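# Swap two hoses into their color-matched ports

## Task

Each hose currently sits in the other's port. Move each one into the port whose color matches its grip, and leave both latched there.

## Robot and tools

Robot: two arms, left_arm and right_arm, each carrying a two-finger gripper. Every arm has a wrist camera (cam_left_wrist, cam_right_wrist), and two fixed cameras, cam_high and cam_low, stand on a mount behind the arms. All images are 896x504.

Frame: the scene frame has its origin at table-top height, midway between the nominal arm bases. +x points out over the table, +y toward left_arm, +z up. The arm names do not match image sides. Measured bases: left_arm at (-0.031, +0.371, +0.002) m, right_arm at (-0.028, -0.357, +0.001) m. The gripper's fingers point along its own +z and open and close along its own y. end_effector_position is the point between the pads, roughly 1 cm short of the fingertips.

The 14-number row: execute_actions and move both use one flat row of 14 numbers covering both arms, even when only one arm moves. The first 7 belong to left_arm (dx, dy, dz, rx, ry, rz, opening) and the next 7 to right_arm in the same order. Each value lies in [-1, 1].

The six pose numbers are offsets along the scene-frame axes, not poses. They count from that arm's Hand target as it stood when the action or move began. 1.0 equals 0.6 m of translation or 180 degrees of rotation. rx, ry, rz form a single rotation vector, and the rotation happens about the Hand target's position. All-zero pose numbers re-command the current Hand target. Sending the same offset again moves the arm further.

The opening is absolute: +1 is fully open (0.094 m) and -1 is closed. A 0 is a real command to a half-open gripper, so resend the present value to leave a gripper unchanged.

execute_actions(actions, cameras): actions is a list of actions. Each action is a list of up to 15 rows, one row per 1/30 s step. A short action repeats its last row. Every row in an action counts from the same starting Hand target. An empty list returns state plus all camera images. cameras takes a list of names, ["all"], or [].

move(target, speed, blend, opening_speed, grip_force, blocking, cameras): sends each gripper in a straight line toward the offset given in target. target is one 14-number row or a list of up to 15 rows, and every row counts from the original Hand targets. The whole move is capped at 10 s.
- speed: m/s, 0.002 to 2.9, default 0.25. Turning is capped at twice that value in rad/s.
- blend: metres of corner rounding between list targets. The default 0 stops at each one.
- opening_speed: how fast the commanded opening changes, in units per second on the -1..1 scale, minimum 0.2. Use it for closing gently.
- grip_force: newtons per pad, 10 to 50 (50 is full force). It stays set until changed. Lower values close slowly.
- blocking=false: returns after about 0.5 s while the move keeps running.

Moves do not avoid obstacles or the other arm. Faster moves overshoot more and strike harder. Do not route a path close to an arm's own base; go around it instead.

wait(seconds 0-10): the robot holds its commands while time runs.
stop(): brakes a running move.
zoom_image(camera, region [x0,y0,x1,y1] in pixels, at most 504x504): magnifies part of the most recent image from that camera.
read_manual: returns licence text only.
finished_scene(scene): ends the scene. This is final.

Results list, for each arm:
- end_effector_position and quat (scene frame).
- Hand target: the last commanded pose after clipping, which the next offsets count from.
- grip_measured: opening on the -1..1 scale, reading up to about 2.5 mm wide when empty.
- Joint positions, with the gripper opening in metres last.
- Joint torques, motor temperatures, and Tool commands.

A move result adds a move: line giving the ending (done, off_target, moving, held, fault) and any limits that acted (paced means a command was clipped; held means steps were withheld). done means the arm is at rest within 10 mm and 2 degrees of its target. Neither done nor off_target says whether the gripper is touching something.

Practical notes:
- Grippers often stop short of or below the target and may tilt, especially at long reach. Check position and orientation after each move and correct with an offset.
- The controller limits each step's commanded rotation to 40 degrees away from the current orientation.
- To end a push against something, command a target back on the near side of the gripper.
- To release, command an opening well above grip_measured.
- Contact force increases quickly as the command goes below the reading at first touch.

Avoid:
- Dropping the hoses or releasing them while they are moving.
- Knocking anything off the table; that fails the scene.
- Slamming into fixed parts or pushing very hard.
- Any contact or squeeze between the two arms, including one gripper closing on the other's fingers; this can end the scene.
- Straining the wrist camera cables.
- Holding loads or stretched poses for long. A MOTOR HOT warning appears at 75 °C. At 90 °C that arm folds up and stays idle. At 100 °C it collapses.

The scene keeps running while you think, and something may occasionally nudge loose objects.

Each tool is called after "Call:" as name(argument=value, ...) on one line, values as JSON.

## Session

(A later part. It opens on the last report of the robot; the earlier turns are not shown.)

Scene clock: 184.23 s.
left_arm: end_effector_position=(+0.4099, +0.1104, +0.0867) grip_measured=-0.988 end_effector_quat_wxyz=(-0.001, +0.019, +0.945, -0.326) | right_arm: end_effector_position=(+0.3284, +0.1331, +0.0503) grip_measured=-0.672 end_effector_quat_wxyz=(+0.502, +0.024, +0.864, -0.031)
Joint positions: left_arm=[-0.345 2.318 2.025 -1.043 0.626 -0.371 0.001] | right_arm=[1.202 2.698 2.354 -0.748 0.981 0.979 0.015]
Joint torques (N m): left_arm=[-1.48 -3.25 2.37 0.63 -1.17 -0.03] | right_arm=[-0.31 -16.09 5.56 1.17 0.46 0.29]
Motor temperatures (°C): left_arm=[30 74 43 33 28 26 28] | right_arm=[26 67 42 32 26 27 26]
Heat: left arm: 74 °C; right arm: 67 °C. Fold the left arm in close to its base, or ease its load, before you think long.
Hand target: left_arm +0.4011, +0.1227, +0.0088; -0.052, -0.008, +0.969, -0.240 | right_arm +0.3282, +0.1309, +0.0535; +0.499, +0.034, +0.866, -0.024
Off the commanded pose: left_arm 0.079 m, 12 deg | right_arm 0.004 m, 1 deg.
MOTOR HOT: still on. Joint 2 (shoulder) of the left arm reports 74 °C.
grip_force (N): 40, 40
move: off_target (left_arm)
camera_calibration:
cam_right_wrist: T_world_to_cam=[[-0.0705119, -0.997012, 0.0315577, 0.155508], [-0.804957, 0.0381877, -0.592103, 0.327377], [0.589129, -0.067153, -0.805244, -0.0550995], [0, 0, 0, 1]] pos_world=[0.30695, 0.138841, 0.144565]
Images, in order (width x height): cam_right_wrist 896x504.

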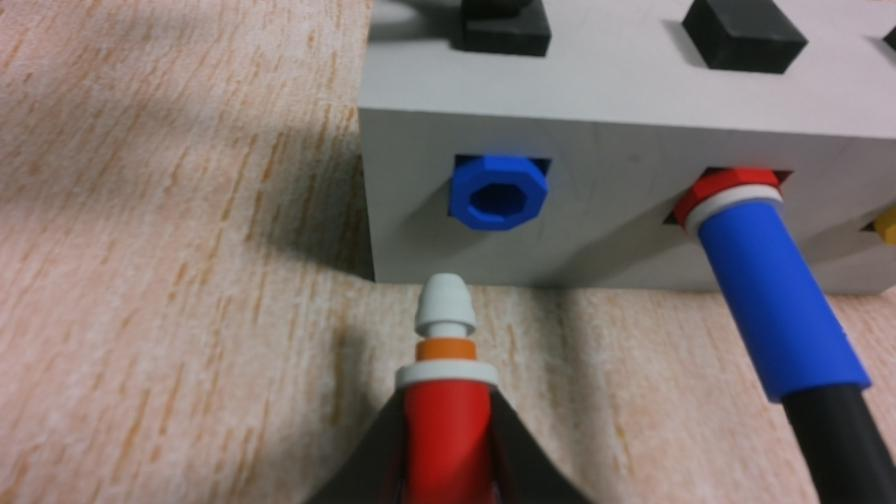

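Call:
move(target=[[0, 0, 0.217, 0, -0.02, 0, -1, -0.025, 0.002, 0.015, 0, 0, 0, -1],[-0.118, 0.295, 0.318, 0.07, -0.035, 0, -1, -0.047, 0, 0.1075, 0, 0, 0, -1],[-0.252, 0.462, 0.318, 0.07, -0.035, 0, -1, -0.08, -0.198, 0.1075, 0, 0, 0, -1]], speed=[0.15, 0.2, 0.15], blend=[0.02, 0.03, 0], cameras=["cam_right_wrist", "cam_high"])

Scene clock: 208.27 s.
left_arm: end_effector_position=(+0.2541, +0.3988, +0.1934) grip_measured=-0.988 end_effector_quat_wxyz=(+0.027, -0.011, +0.991, -0.131) | right_arm: end_effector_position=(+0.2780, +0.0110, +0.1029) grip_measured=-0.672 end_effector_quat_wxyz=(+0.492, +0.017, +0.869, -0.050)
Joint positions: left_arm=[0.247 1.645 1.631 -1.57 0.267 0.238 0.001] | right_arm=[1.203 2.083 1.496 -0.568 0.978 0.998 0.015]
Joint torques (N m): left_arm=[0.77 -8.13 4.22 0.35 0.18 0.15] | right_arm=[-0.51 -14.24 5.19 1.51 0.5 0.09]
Motor temperatures (°C): left_arm=[30 67 42 32 29 26 28] | right_arm=[26 76 41 31 26 27 26]
Heat: left arm: 67 °C; right arm: 76 °C. Fold the right arm in close to its base, or ease its load, before you think long.
Hand target: left_arm +0.2499, +0.4000, +0.1995; +0.003, +0.000, +0.991, -0.133 | right_arm +0.2802, +0.0121, +0.1180; +0.499, +0.034, +0.866, -0.024
Off the commanded pose: left_arm 0.008 m, 3 deg | right_arm 0.015 m, 4 deg.
MOTOR HOT: joint 2 (shoulder) of the right arm reports 76 °C; the controller's stop level is 90 °C. To cool a motor, set the load down, stop pushing, or move to a pose that needs little force.
MOTOR HOT: cleared for the motors of the left arm.
joint sent to its limit (left arm) — joint 4 (wrist pitch), lower limit. The joint targets are off in orientation, not in position.
grip_force (N): 40, 40
move: off_target (left_arm, right_arm)
camera_calibration:
cam_right_wrist: T_world_to_cam=[[-0.0768998, -0.99434, 0.0733091, 0.0259751], [-0.818854, 0.0210375, -0.573616, 0.324746], [0.568827, -0.10414, -0.815837, 0.0157561], [0, 0, 0, 1]] pos_world=[0.258954, 0.0206371, 0.197229]
Images, in order (width x height): cam_high 896x504, cam_right_wrist 896x504.

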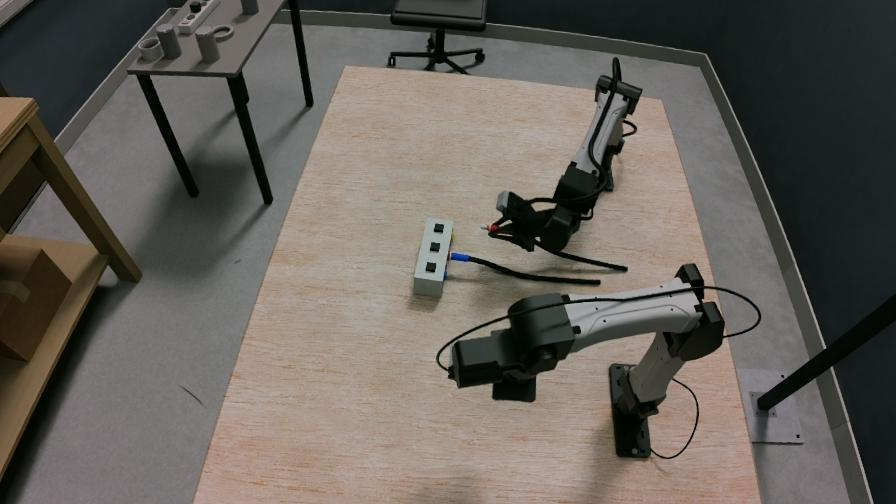

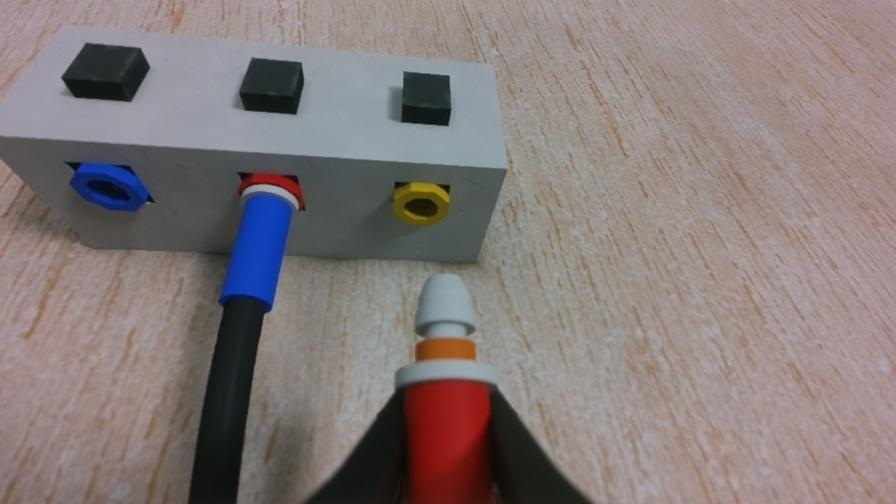

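Call:
move(target=[0, 0, 0, 0, 0, 0, -1, 0.0605, 0.0017, -0.0967, 0, 0, 0, -1], speed=0.12, cameras=["cam_right_wrist"])

Scene clock: 222.67 s.
left_arm: end_effector_position=(+0.2541, +0.3988, +0.1934) grip_measured=-0.988 end_effector_quat_wxyz=(+0.027, -0.011, +0.991, -0.131) | right_arm: end_effector_position=(+0.3143, +0.0120, +0.0650) grip_measured=-0.672 end_effector_quat_wxyz=(+0.498, +0.027, +0.866, -0.033)
Joint positions: left_arm=[0.247 1.645 1.631 -1.57 0.267 0.239 0.001] | right_arm=[1.125 2.162 1.432 -0.285 0.939 0.881 0.015]
Joint torques (N m): left_arm=[0.79 -8.13 4.23 0.35 0.18 0.14] | right_arm=[-0.5 -10.29 5.29 1.76 0.46 0.09]
Motor temperatures (°C): left_arm=[30 66 42 31 28 26 28] | right_arm=[26 75 40 31 26 27 26]
Heat: left arm: 66 °C; right arm: 75 °C. Fold the right arm in close to its base, or ease its load, before you think long.
Hand target: left_arm +0.2499, +0.4000, +0.1995; +0.003, +0.000, +0.991, -0.133 | right_arm +0.3166, +0.0131, +0.0601; +0.499, +0.034, +0.866, -0.024
Off the commanded pose: left_arm 0.008 m, 3 deg | right_arm 0.006 m, 1 deg.
MOTOR HOT: still on. Joint 2 (shoulder) of the right arm reports 75 °C.
joint sent to its limit (left arm) — joint 4 (wrist pitch), lower limit. The joint targets are off in orientation, not in position.
grip_force (N): 40, 40
move: off_target (left_arm)
camera_calibration:
cam_right_wrist: T_world_to_cam=[[-0.0777816, -0.996472, 0.0315288, 0.0356131], [-0.810268, 0.0447581, -0.584348, 0.330493], [0.580875, -0.0709983, -0.810891, -0.0401123], [0, 0, 0, 1]] pos_world=[0.293858, 0.0178473, 0.159473]
Images, in order (width x height): cam_right_wrist 896x504.

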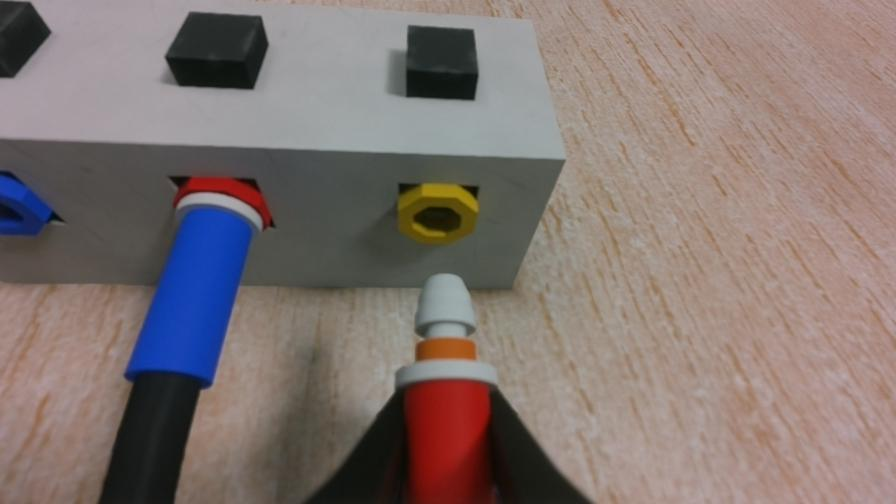

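Call:
move(target=[0, 0, 0, 0, 0, 0, -1, 0.0333, 0.0025, -0.0083, 0, 0, 0, -1], speed=0.08, cameras=["cam_right_wrist"])

Call:
zoom_image(camera="cam_right_wrist", region=[330, 160, 560, 420])

Scene clock: 240.33 s.
left_arm: end_effector_position=(+0.2541, +0.3988, +0.1934) grip_measured=-0.988 end_effector_quat_wxyz=(+0.027, -0.011, +0.991, -0.131) | right_arm: end_effector_position=(+0.3292, +0.0064, +0.0526) grip_measured=-0.672 end_effector_quat_wxyz=(+0.492, +0.021, +0.869, -0.042)
Joint positions: left_arm=[0.247 1.645 1.631 -1.57 0.267 0.239 0.001] | right_arm=[1.087 2.193 1.432 -0.237 0.916 0.828 0.015]
Joint torques (N m): left_arm=[0.77 -8.13 4.23 0.35 0.18 0.14] | right_arm=[-0.61 -9.88 8.27 1.8 0.45 0.05]
Motor temperatures (°C): left_arm=[30 65 43 31 28 26 28] | right_arm=[26 67 39 33 26 27 26]
Heat: left arm: 65 °C; right arm: 67 °C.
Hand target: left_arm +0.2499, +0.4000, +0.1995; +0.003, +0.000, +0.991, -0.133 | right_arm +0.3365, +0.0146, +0.0551; +0.499, +0.034, +0.866, -0.024
Off the commanded pose: left_arm 0.008 m, 3 deg | right_arm 0.011 m, 3 deg.
MOTOR HOT: cleared for the motors of the right arm.
joint sent to its limit (left arm) — joint 4 (wrist pitch), lower limit. The joint targets are off in orientation, not in position.
grip_force (N): 40, 40
move: off_target (left_arm, right_arm)
camera_calibration:
cam_right_wrist: T_world_to_cam=[[-0.0754765, -0.995672, 0.0542312, 0.029606], [-0.818144, 0.0307447, -0.57419, 0.337667], [0.570038, -0.0877068, -0.816924, -0.0553608], [0, 0, 0, 1]] pos_world=[0.310053, 0.0142409, 0.147054]
Images, in order (width x height): cam_right_wrist 896x504.

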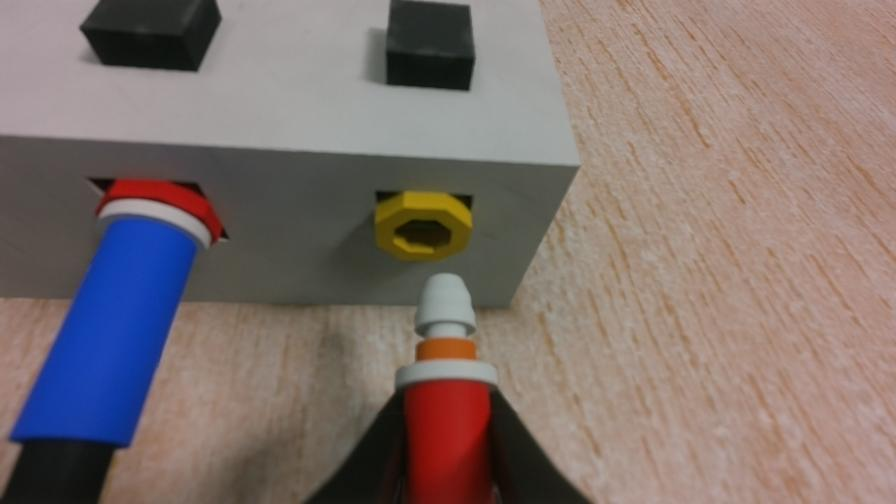

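Scaled by 1.938.

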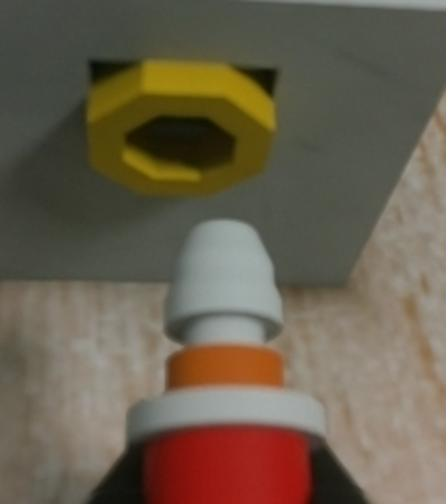

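Call:
move(target=[[0, 0, 0, 0, 0, 0, -1, -0.0833, 0.0175, 0.0367, 0, 0, 0, -1],[0, 0, 0, 0, 0, 0, -1, 0.0, 0.0108, 0.0117, 0, 0, 0, -1]], speed=[0.12, 0.08], cameras=["cam_right_wrist"])

Call:
zoom_image(camera="cam_right_wrist", region=[330, 160, 560, 420])

Scene clock: 249.87 s.
left_arm: end_effector_position=(+0.2541, +0.3988, +0.1934) grip_measured=-0.988 end_effector_quat_wxyz=(+0.027, -0.011, +0.991, -0.131) | right_arm: end_effector_position=(+0.3298, +0.0108, +0.0591) grip_measured=-0.672 end_effector_quat_wxyz=(+0.493, +0.021, +0.869, -0.044)
Joint positions: left_arm=[0.247 1.645 1.631 -1.57 0.267 0.239 0.001] | right_arm=[1.092 2.199 1.472 -0.281 0.922 0.837 0.015]
Joint torques (N m): left_arm=[0.77 -8.13 4.23 0.35 0.18 0.14] | right_arm=[-0.36 -9.89 8.72 1.77 0.43 0.07]
Motor temperatures (°C): left_arm=[30 65 43 31 28 26 28] | right_arm=[26 66 39 33 26 27 26]
Heat: left arm: 65 °C; right arm: 66 °C.
Hand target: left_arm +0.2499, +0.4000, +0.1995; +0.003, +0.000, +0.991, -0.133 | right_arm +0.3365, +0.0211, +0.0621; +0.499, +0.034, +0.866, -0.024
Off the commanded pose: left_arm 0.008 m, 3 deg | right_arm 0.013 m, 3 deg.
joint sent to its limit (left arm) — joint 4 (wrist pitch), lower limit. The joint targets are off in orientation, not in position.
grip_force (N): 40, 40
move: off_target (left_arm, right_arm)
camera_calibration:
cam_right_wrist: T_world_to_cam=[[-0.0787073, -0.995235, 0.0575607, 0.0345507], [-0.817636, 0.0314132, -0.574879, 0.341654], [0.570331, -0.0923108, -0.816212, -0.0499525], [0, 0, 0, 1]] pos_world=[0.310557, 0.0190424, 0.153649]
Images, in order (width x height): cam_right_wrist 896x504.

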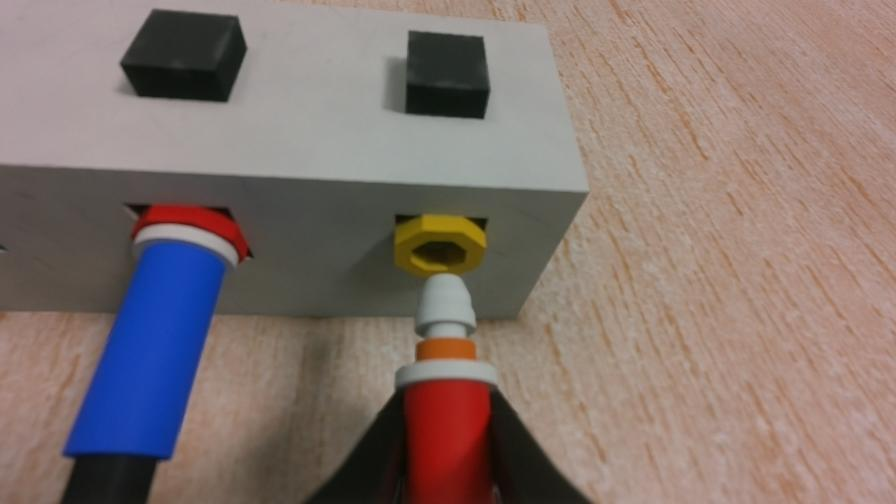

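Scaled by 1.938.

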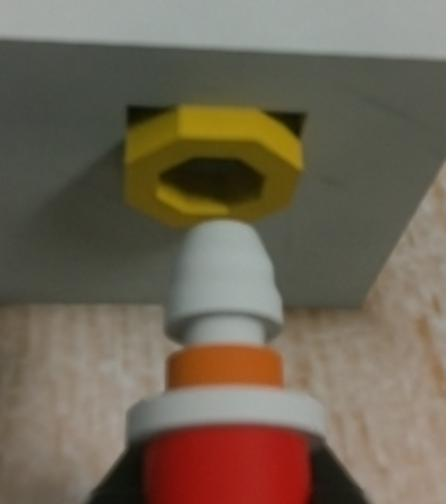

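Call:
move(target=[0, 0, 0, 0, 0, 0, -1, 0.05, 0.001, 0.0067, 0, 0, 0, -1], speed=0.06, cameras=["cam_right_wrist"])

Call:
zoom_image(camera="cam_right_wrist", region=[330, 160, 560, 420])

Scene clock: 259.80 s.
left_arm: end_effector_position=(+0.2541, +0.3988, +0.1934) grip_measured=-0.988 end_effector_quat_wxyz=(+0.027, -0.011, +0.991, -0.131) | right_arm: end_effector_position=(+0.3423, +0.0209, +0.0553) grip_measured=-0.672 end_effector_quat_wxyz=(+0.480, +0.000, +0.876, -0.039)
Joint positions: left_arm=[0.247 1.645 1.631 -1.57 0.267 0.239 0.001] | right_arm=[1.069 2.233 1.528 -0.274 0.87 0.768 0.015]
Joint torques (N m): left_arm=[0.77 -8.13 4.23 0.35 0.18 0.14] | right_arm=[-3.43 -10.21 9.94 2.04 0.61 0.01]
Motor temperatures (°C): left_arm=[30 65 42 30 28 26 28] | right_arm=[26 64 40 33 26 27 26]
Heat: left arm: 65 °C; right arm: 64 °C.
Hand target: left_arm +0.2499, +0.4000, +0.1995; +0.003, +0.000, +0.991, -0.133 | right_arm +0.3666, +0.0216, +0.0661; +0.499, +0.034, +0.866, -0.024
Off the commanded pose: left_arm 0.008 m, 3 deg | right_arm 0.027 m, 5 deg.
joint sent to its limit (left arm) — joint 4 (wrist pitch), lower limit. The joint targets are off in orientation, not in position.
grip_force (N): 40, 40
move: off_target (left_arm, right_arm)
camera_calibration:
cam_right_wrist: T_world_to_cam=[[-0.0357698, -0.996863, 0.0706029, 0.0304495], [-0.835069, -0.00899465, -0.550072, 0.354729], [0.548981, -0.0786343, -0.832128, -0.0513372], [0, 0, 0, 1]] pos_world=[0.325495, 0.0295078, 0.150257]
Images, in order (width x height): cam_right_wrist 896x504.

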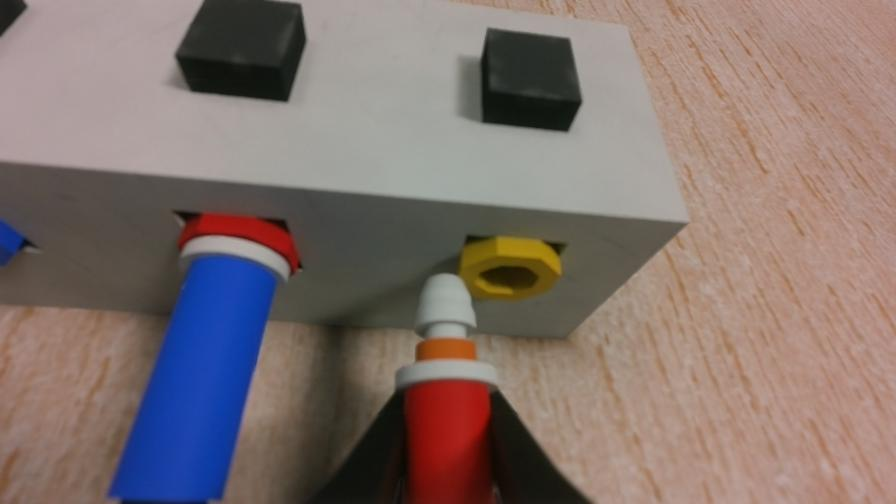

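Scaled by 1.938.

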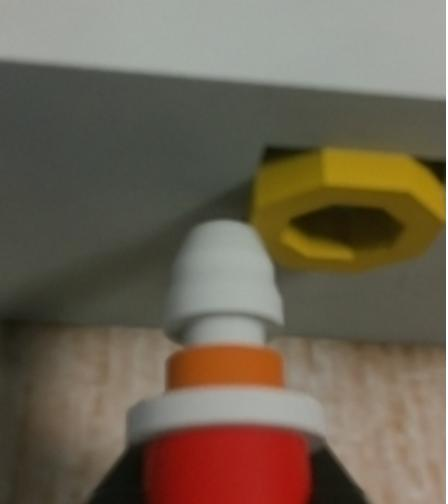

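Call:
move(target=[[0, 0, 0, 0, 0, 0, -1, -0.1633, 0.0083, -0.0035, 0, 0, 0, -1],[0, 0, 0, 0, 0, 0, -1, -0.0472, -0.0015, -0.0035, 0, 0, 0, -1]], speed=[0.15, 0.1], cameras=["cam_right_wrist"])

Call:
zoom_image(camera="cam_right_wrist", region=[330, 160, 560, 420])

Scene clock: 283.43 s.
left_arm: end_effector_position=(+0.2541, +0.3988, +0.1934) grip_measured=-0.988 end_effector_quat_wxyz=(+0.027, -0.011, +0.991, -0.131) | right_arm: end_effector_position=(+0.3320, +0.0101, +0.0598) grip_measured=-0.672 end_effector_quat_wxyz=(+0.492, +0.022, +0.869, -0.045)
Joint positions: left_arm=[0.247 1.645 1.631 -1.57 0.267 0.239 0.001] | right_arm=[1.087 2.2 1.477 -0.283 0.921 0.832 0.015]
Joint torques (N m): left_arm=[0.79 -8.13 4.23 0.35 0.18 0.14] | right_arm=[-0.23 -10.21 8.7 1.79 0.42 0.07]
Motor temperatures (°C): left_arm=[30 64 42 30 28 26 28] | right_arm=[26 64 42 33 26 27 26]
Heat: left arm: 64 °C; right arm: 64 °C.
Hand target: left_arm +0.2499, +0.4000, +0.1995; +0.003, +0.000, +0.991, -0.133 | right_arm +0.3382, +0.0207, +0.0640; +0.499, +0.034, +0.866, -0.024
Off the commanded pose: left_arm 0.008 m, 3 deg | right_arm 0.013 m, 3 deg.
joint sent to its limit (left arm) — joint 4 (wrist pitch), lower limit. The joint targets are off in orientation, not in position.
grip_force (N): 40, 40
move: off_target (left_arm, right_arm)
camera_calibration:
cam_right_wrist: T_world_to_cam=[[-0.0803369, -0.994968, 0.0598717, 0.034349], [-0.818102, 0.0315034, -0.57421, 0.343936], [0.569434, -0.0951114, -0.816516, -0.0504442], [0, 0, 0, 1]] pos_world=[0.312859, 0.0185431, 0.154247]
Images, in order (width x height): cam_right_wrist 896x504.

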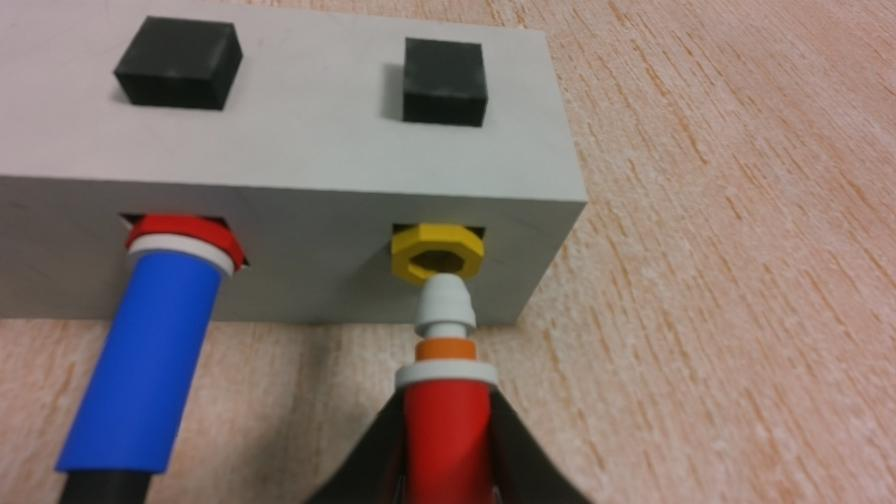

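Scaled by 1.938.

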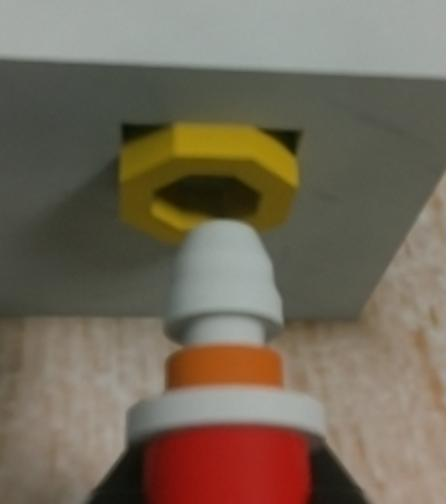

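Call:
move(target=[[0, 0, 0, 0, 0, 0, -1, -0.116, 0.014, -0.0017, 0, 0, 0, -1],[0, 0, 0, 0, 0, 0, -1, 0.0747, -0.0023, -0.0017, 0, 0, 0, -1]], speed=[0.15, 0.1], cameras=["cam_right_wrist"])

Call:
zoom_image(camera="cam_right_wrist", region=[330, 200, 560, 460])

Scene clock: 301.30 s.
left_arm: end_effector_position=(+0.2541, +0.3988, +0.1934) grip_measured=-0.988 end_effector_quat_wxyz=(+0.027, -0.011, +0.991, -0.131) | right_arm: end_effector_position=(+0.3472, +0.0206, +0.0473) grip_measured=-0.672 end_effector_quat_wxyz=(+0.468, -0.015, +0.883, -0.043)
Joint positions: left_arm=[0.247 1.645 1.631 -1.57 0.267 0.239 0.001] | right_arm=[1.053 2.249 1.539 -0.275 0.836 0.734 0.015]
Joint torques (N m): left_arm=[0.77 -8.14 4.23 0.35 0.18 0.14] | right_arm=[-4.88 -10.06 10.41 2.38 0.79 0]
Motor temperatures (°C): left_arm=[30 64 42 29 28 26 28] | right_arm=[26 63 42 33 26 27 26]
Heat: left arm: 64 °C; right arm: 63 °C.
Hand target: left_arm +0.2499, +0.4000, +0.1995; +0.003, +0.000, +0.991, -0.133 | right_arm +0.3831, +0.0193, +0.0629; +0.499, +0.034, +0.866, -0.024
Off the commanded pose: left_arm 0.008 m, 3 deg | right_arm 0.039 m, 7 deg.
joint sent to its limit (left arm) — joint 4 (wrist pitch), lower limit. The joint targets are off in orientation, not in position.
grip_force (N): 40, 40
move: off_target (left_arm, right_arm)
camera_calibration:
cam_right_wrist: T_world_to_cam=[[-0.0120183, -0.995773, 0.0910567, 0.0216773], [-0.850379, -0.0377275, -0.524817, 0.359204], [0.526034, -0.0837401, -0.846331, -0.0519736], [0, 0, 0, 1]] pos_world=[0.33306, 0.0307853, 0.142556]
Images, in order (width x height): cam_right_wrist 896x504.

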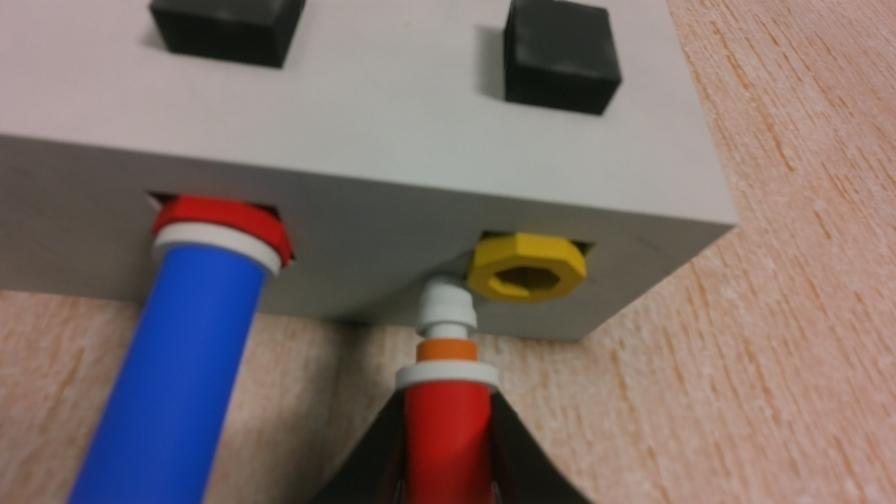

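Scaled by 1.938.

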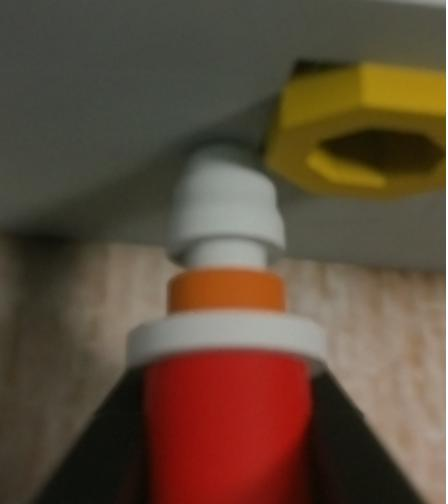

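Call:
move(target=[[0.03, -0.16, -0.06, -0.09, -0.22, -0.107, -1, -0.1635, 0.007, 0.01, 0, 0, 0, -1],[0.0752, -0.3833, -0.1575, -0.186, -0.446, -0.215, -1, -0.1635, 0.007, 0.01, 0, 0, 0, -1]], speed=0.25, blend=[0.04, 0], cameras=["cam_left_wrist", "cam_high"])

Scene clock: 336.33 s.
left_arm: end_effector_position=(+0.2978, +0.1721, +0.1045) grip_measured=-0.988 end_effector_quat_wxyz=(+0.578, +0.379, +0.636, -0.344) | right_arm: end_effector_position=(+0.2870, +0.0248, +0.0511) grip_measured=-0.672 end_effector_quat_wxyz=(+0.488, +0.018, +0.872, -0.037)
Joint positions: left_arm=[-0.199 1.845 0.38 1.313 0.882 0.118 0.001] | right_arm=[1.191 2.2 1.463 -0.38 0.953 0.975 0.015]
Joint torques (N m): left_arm=[-0.24 -5.04 2.43 1.97 0.16 -0.07] | right_arm=[0.51 -14.93 5.03 1.16 0.74 0.29]
Motor temperatures (°C): left_arm=[29 63 42 30 28 26 28] | right_arm=[27 63 45 34 27 27 26]
Heat: left arm: 63 °C; right arm: 63 °C.
Hand target: left_arm +0.2951, +0.1700, +0.1050; +0.579, +0.379, +0.632, -0.348 | right_arm +0.2850, +0.0235, +0.0689; +0.499, +0.034, +0.866, -0.024
Off the commanded pose: left_arm 0.004 m, 1 deg | right_arm 0.018 m, 3 deg.
grip_force (N): 40, 40
move: off_target (right_arm)
camera_calibration:
cam_left_wrist: T_world_to_cam=[[-0.885287, -0.465036, 0.00298899, 0.341092], [-0.233599, 0.439126, -0.867525, 0.122736], [0.402117, -0.768707, -0.497385, 0.152237], [0, 0, 0, 1]] pos_world=[0.269418, 0.221749, 0.181178]
Images, in order (width x height): cam_high 896x504, cam_left_wrist 896x504.

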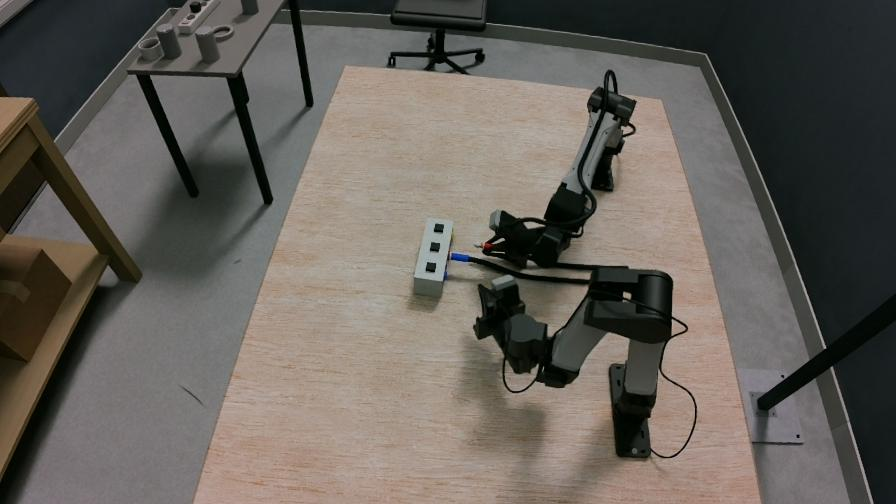

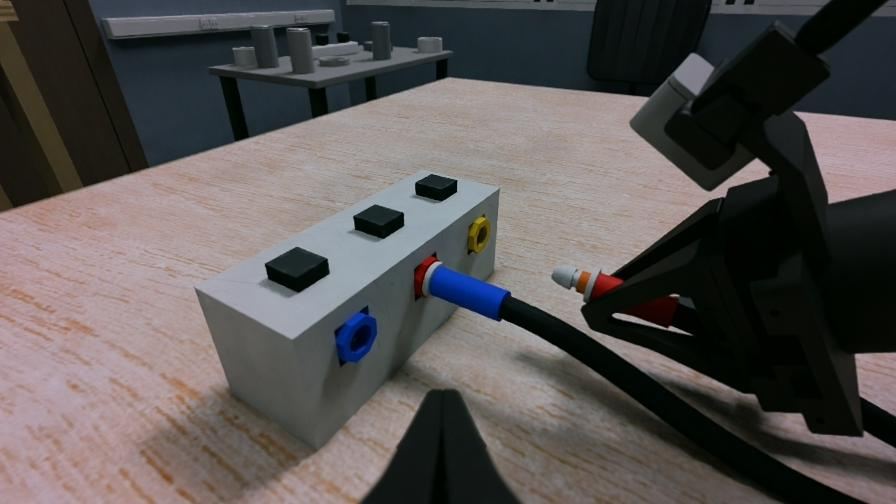

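Call:
move(target=[[0, 0, 0, 0, 0, 0, -1, -0.0333, 0.0038, 0.0102, 0, 0.03, 0, -1],[0, 0, 0, 0, 0, 0, -1, 0.0887, -0.0005, -0.0048, 0, 0.03, 0, -1]], speed=[0.15, 0.1], cameras=["cam_left_wrist", "cam_right_wrist"])

Call:
zoom_image(camera="cam_left_wrist", region=[380, 150, 640, 350])

Scene clock: 352.07 s.
left_arm: end_effector_position=(+0.2978, +0.1721, +0.1047) grip_measured=-0.988 end_effector_quat_wxyz=(+0.578, +0.379, +0.635, -0.344) | right_arm: end_effector_position=(+0.3312, +0.0123, +0.0620) grip_measured=-0.672 end_effector_quat_wxyz=(+0.451, +0.022, +0.891, -0.046)
Joint positions: left_arm=[-0.199 1.845 0.38 1.314 0.882 0.117 0.001] | right_arm=[1.073 2.209 1.576 -0.457 0.843 0.883 0.015]
Joint torques (N m): left_arm=[-0.24 -5.03 2.41 1.98 0.16 -0.08] | right_arm=[-0.28 -10.28 9.07 1.67 0.43 0.05]
Motor temperatures (°C): left_arm=[29 61 41 32 28 26 28] | right_arm=[27 69 44 33 27 27 26]
Heat: left arm: 61 °C; right arm: 69 °C.
Hand target: left_arm +0.2951, +0.1700, +0.1050; +0.579, +0.379, +0.632, -0.348 | right_arm +0.3381, +0.0233, +0.0660; +0.458, +0.033, +0.888, -0.026
Off the commanded pose: left_arm 0.003 m, 1 deg | right_arm 0.014 m, 3 deg.
grip_force (N): 40, 40
move: off_target (right_arm)
camera_calibration:
cam_left_wrist: T_world_to_cam=[[-0.885245, -0.465118, 0.00253645, 0.341093], [-0.23303, 0.438786, -0.86785, 0.122869], [0.40254, -0.768851, -0.496819, 0.152192], [0, 0, 0, 1]] pos_world=[0.26932, 0.221748, 0.181378]
cam_right_wrist: T_world_to_cam=[[-0.0780238, -0.994844, 0.0647845, 0.0352665], [-0.868394, 0.0358998, -0.494574, 0.356245], [0.489698, -0.094847, -0.866718, -0.0184421], [0, 0, 0, 1]] pos_world=[0.321144, 0.0205464, 0.157921]
Images, in order (width x height): cam_left_wrist 896x504, cam_right_wrist 896x504.

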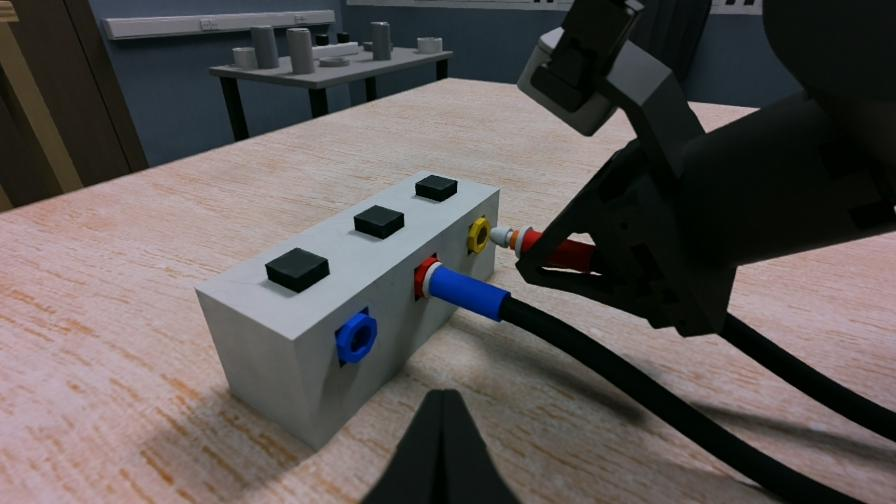

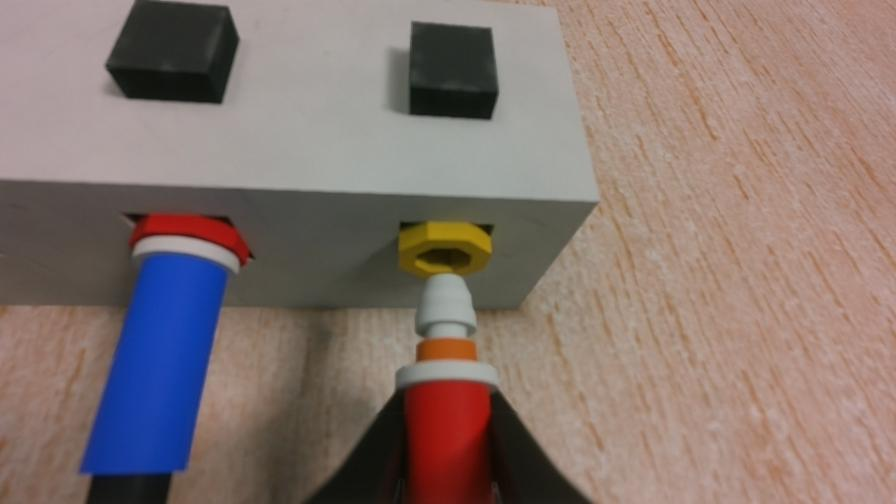

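Scaled by 1.938.

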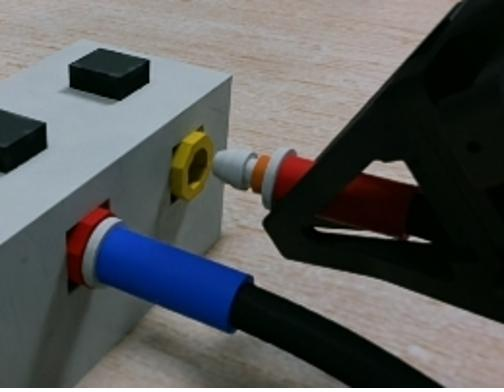

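Call:
move(target=[[0, 0, 0, 0, 0, 0, -1, -0.1218, 0.0042, 0.0117, 0, 0, 0, -1],[0, 0, 0, 0, 0, 0, -1, 0.0, 0.0005, -0.0033, 0, 0, 0, -1],[0, 0, 0, 0, 0, 0, -1, 0.075, -0.006, 0.005, 0, 0, 0, -1]], speed=[0.15, 0.1, 0.1], blend=[0, 0.01, 0], cameras=["cam_left_wrist", "cam_right_wrist"])

Call:
zoom_image(camera="cam_left_wrist", region=[380, 150, 640, 350])

Scene clock: 365.27 s.
left_arm: end_effector_position=(+0.2978, +0.1721, +0.1047) grip_measured=-0.988 end_effector_quat_wxyz=(+0.578, +0.379, +0.635, -0.344) | right_arm: end_effector_position=(+0.3464, +0.0216, +0.0522) grip_measured=-0.672 end_effector_quat_wxyz=(+0.422, -0.013, +0.905, -0.041)
Joint positions: left_arm=[-0.199 1.845 0.38 1.314 0.882 0.117 0.001] | right_arm=[1.036 2.255 1.646 -0.462 0.753 0.786 0.015]
Joint torques (N m): left_arm=[-0.23 -5.04 2.41 1.98 0.16 -0.08] | right_arm=[-4.68 -10.47 10.61 2.15 0.9 0.01]
Motor temperatures (°C): left_arm=[29 60 40 33 28 26 28] | right_arm=[26 65 44 33 26 27 26]
Heat: left arm: 60 °C; right arm: 65 °C.
Hand target: left_arm +0.2951, +0.1700, +0.1050; +0.579, +0.379, +0.632, -0.348 | right_arm +0.3831, +0.0197, +0.0690; +0.458, +0.033, +0.888, -0.026
Off the commanded pose: left_arm 0.003 m, 1 deg | right_arm 0.040 m, 7 deg.
grip_force (N): 40, 40
move: off_target (right_arm)
camera_calibration:
cam_left_wrist: T_world_to_cam=[[-0.885245, -0.465118, 0.00253645, 0.341093], [-0.23303, 0.438786, -0.86785, 0.122869], [0.40254, -0.768851, -0.496819, 0.152192], [0, 0, 0, 1]] pos_world=[0.26932, 0.221748, 0.181378]
cam_right_wrist: T_world_to_cam=[[-0.00844472, -0.996177, 0.0869436, 0.0211532], [-0.899497, -0.0304161, -0.435866, 0.373326], [0.436844, -0.0818863, -0.895802, -0.0138785], [0, 0, 0, 1]] pos_world=[0.342047, 0.031291, 0.148449]
Images, in order (width x height): cam_left_wrist 896x504, cam_right_wrist 896x504.

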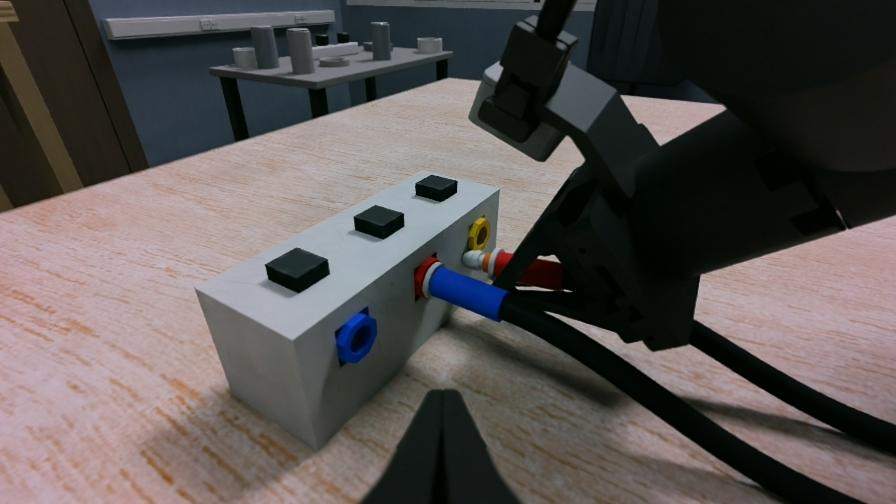

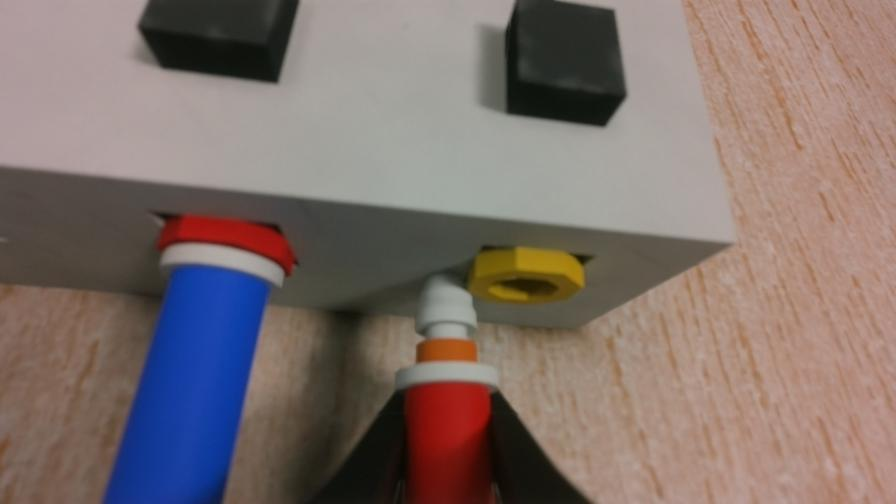

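Scaled by 1.938.

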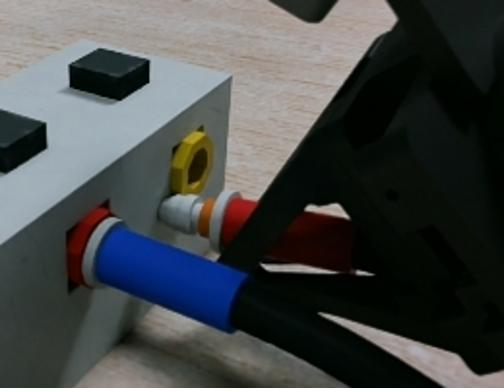

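Call:
move(target=[[0, 0, 0, 0, 0, 0, -1, -0.1968, 0.0102, 0.0067, 0, 0, 0, -1],[0, 0, 0, 0, 0, 0, -1, -0.0748, 0.0065, -0.0083, 0, 0, 0, -1],[0, 0, 0, 0, 0, 0, -1, -0.0582, 0.005, -0.0083, 0, 0, 0, -1]], speed=[0.15, 0.1, 0.03], cameras=["cam_left_wrist", "cam_right_wrist"])

Call:
zoom_image(camera="cam_left_wrist", region=[380, 150, 640, 350])

Call:
zoom_image(camera="cam_right_wrist", region=[330, 200, 560, 460])

Scene clock: 382.97 s.
left_arm: end_effector_position=(+0.2978, +0.1721, +0.1047) grip_measured=-0.988 end_effector_quat_wxyz=(+0.578, +0.379, +0.635, -0.344) | right_arm: end_effector_position=(+0.3399, +0.0132, +0.0609) grip_measured=-0.672 end_effector_quat_wxyz=(+0.451, +0.021, +0.891, -0.044)
Joint positions: left_arm=[-0.199 1.845 0.38 1.314 0.882 0.117 0.001] | right_arm=[1.057 2.223 1.592 -0.439 0.833 0.858 0.015]
Joint torques (N m): left_arm=[-0.24 -5.03 2.43 1.98 0.16 -0.08] | right_arm=[-0.61 -10.21 9.09 1.7 0.42 0.06]
Motor temperatures (°C): left_arm=[29 59 40 34 28 26 28] | right_arm=[27 65 46 34 27 27 26]
Heat: left arm: 59 °C; right arm: 65 °C.
Hand target: left_arm +0.2951, +0.1700, +0.1050; +0.579, +0.379, +0.632, -0.348 | right_arm +0.3482, +0.0227, +0.0640; +0.458, +0.033, +0.888, -0.026
Off the commanded pose: left_arm 0.003 m, 1 deg | right_arm 0.013 m, 3 deg.
grip_force (N): 40, 40
move: off_target (right_arm)
camera_calibration:
cam_left_wrist: T_world_to_cam=[[-0.885245, -0.465118, 0.00253645, 0.341093], [-0.23303, 0.438786, -0.86785, 0.122869], [0.40254, -0.768851, -0.496819, 0.152192], [0, 0, 0, 1]] pos_world=[0.26932, 0.221748, 0.181378]
cam_right_wrist: T_world_to_cam=[[-0.074536, -0.995258, 0.0624988, 0.0359195], [-0.868659, 0.0340182, -0.494241, 0.363217], [0.489771, -0.0911289, -0.867075, -0.0235824], [0, 0, 0, 1]] pos_world=[0.329739, 0.0212441, 0.156824]
Images, in order (width x height): cam_left_wrist 896x504, cam_right_wrist 896x504.

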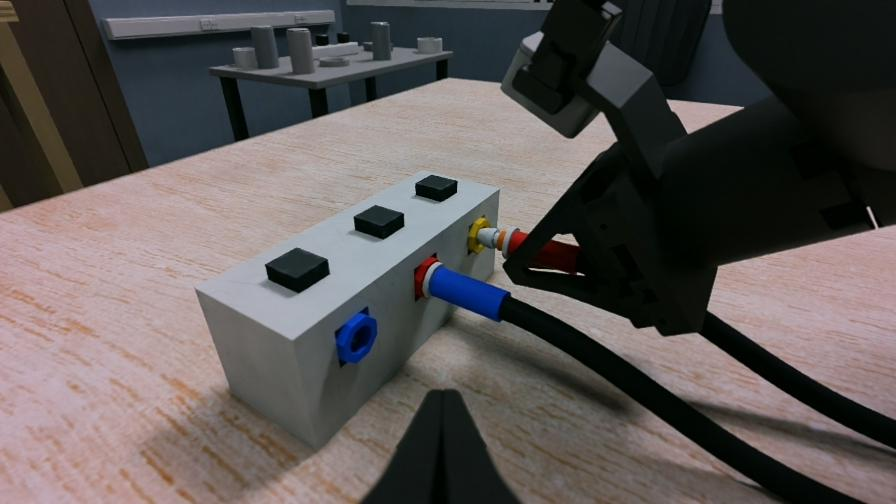

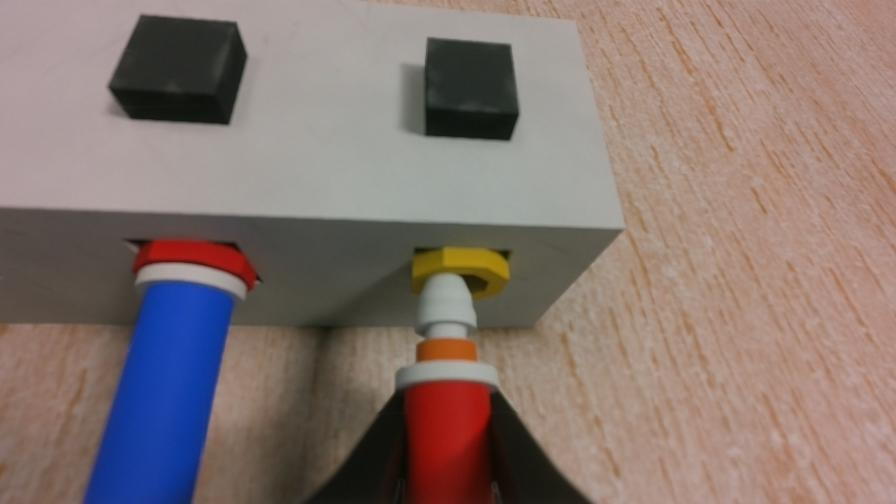

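Scaled by 1.938.

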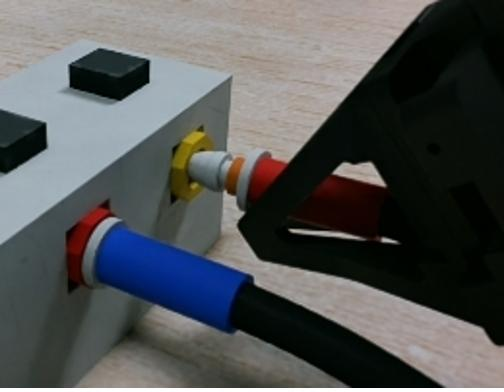

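Scaled by 1.938.

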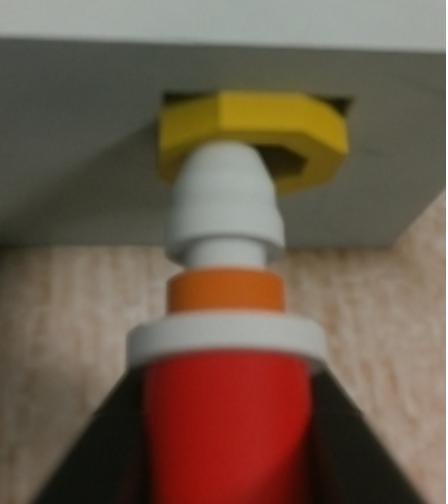

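Call:
move(target=[[0, 0, 0, 0, 0, 0, -1, -0.1387, -0.0018, 0.015, 0, 0, 0, -1],[0, 0, 0, 0, 0, 0, -1, -0.0167, -0.0055, 0.0, 0, 0, 0, -1],[0, 0, 0, 0, 0, 0, -1, 0.0633, -0.0125, 0.005, 0, 0, 0, -1]], speed=[0.15, 0.1, 0.03], cameras=["cam_left_wrist", "cam_right_wrist"])

Call:
zoom_image(camera="cam_left_wrist", region=[380, 150, 640, 350])

Call:
zoom_image(camera="cam_right_wrist", region=[330, 200, 560, 460])

Scene clock: 394.67 s.
left_arm: end_effector_position=(+0.2978, +0.1721, +0.1047) grip_measured=-0.988 end_effector_quat_wxyz=(+0.578, +0.379, +0.635, -0.344) | right_arm: end_effector_position=(+0.3519, +0.0079, +0.0581) grip_measured=-0.672 end_effector_quat_wxyz=(+0.432, -0.006, +0.900, -0.059)
Joint positions: left_arm=[-0.199 1.845 0.38 1.314 0.882 0.117 0.001] | right_arm=[1.021 2.237 1.626 -0.465 0.789 0.779 0.015]
Joint torques (N m): left_arm=[-0.23 -5.03 2.43 1.98 0.17 -0.08] | right_arm=[-4.4 -9.4 10.48 2.47 0.45 -0.09]
Motor temperatures (°C): left_arm=[29 59 40 34 28 26 28] | right_arm=[27 64 46 34 27 27 26]
Heat: left arm: 59 °C; right arm: 64 °C.
Hand target: left_arm +0.2951, +0.1700, +0.1050; +0.579, +0.379, +0.632, -0.348 | right_arm +0.3862, +0.0152, +0.0670; +0.458, +0.033, +0.888, -0.026
Off the commanded pose: left_arm 0.003 m, 1 deg | right_arm 0.036 m, 7 deg.
grip_force (N): 40, 40
move: off_target (right_arm)
camera_calibration:
cam_left_wrist: T_world_to_cam=[[-0.885245, -0.465118, 0.00253645, 0.341093], [-0.23303, 0.438786, -0.86785, 0.122869], [0.40254, -0.768851, -0.496819, 0.152192], [0, 0, 0, 1]] pos_world=[0.26932, 0.221748, 0.181378]
cam_right_wrist: T_world_to_cam=[[-0.0377106, -0.992899, 0.112827, 0.0158334], [-0.889662, -0.0180572, -0.456262, 0.378038], [0.455059, -0.117584, -0.882664, -0.0190374], [0, 0, 0, 1]] pos_world=[0.345586, 0.0203088, 0.153894]
Images, in order (width x height): cam_left_wrist 896x504, cam_right_wrist 896x504.

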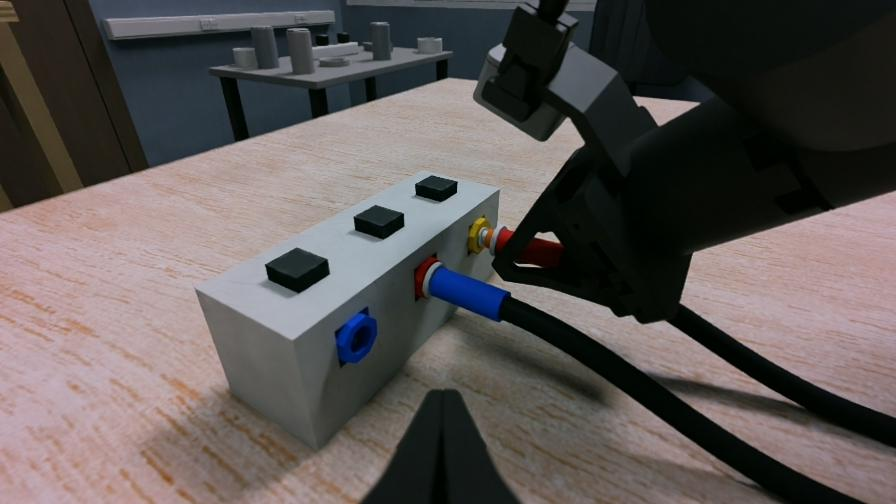

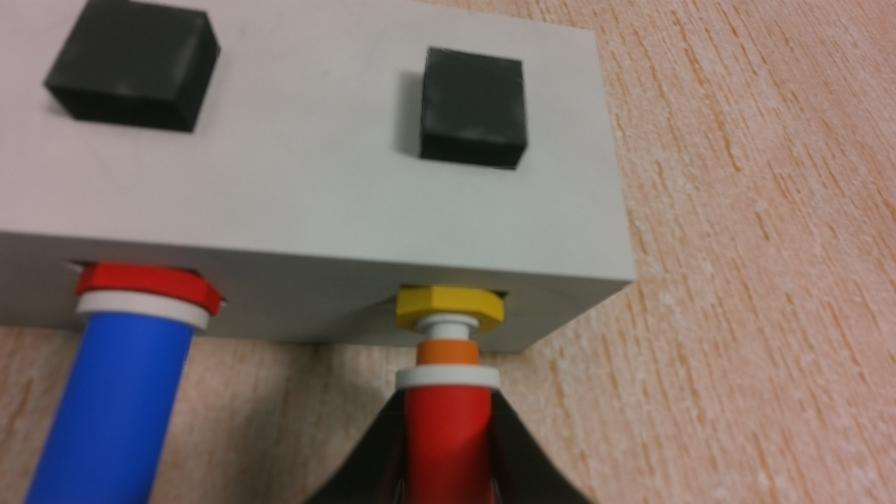

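Scaled by 1.938.

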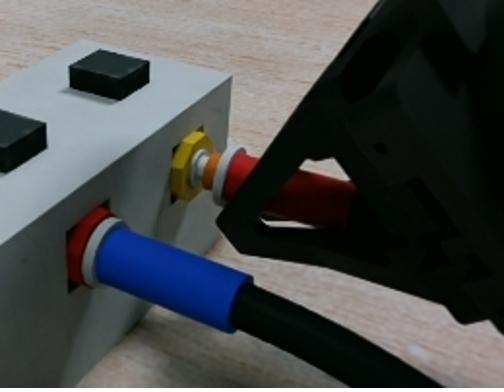

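Scaled by 1.938.

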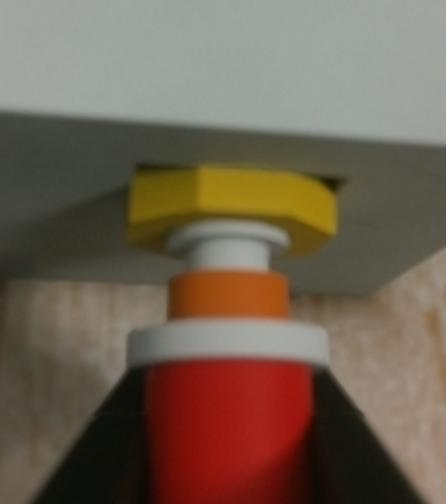

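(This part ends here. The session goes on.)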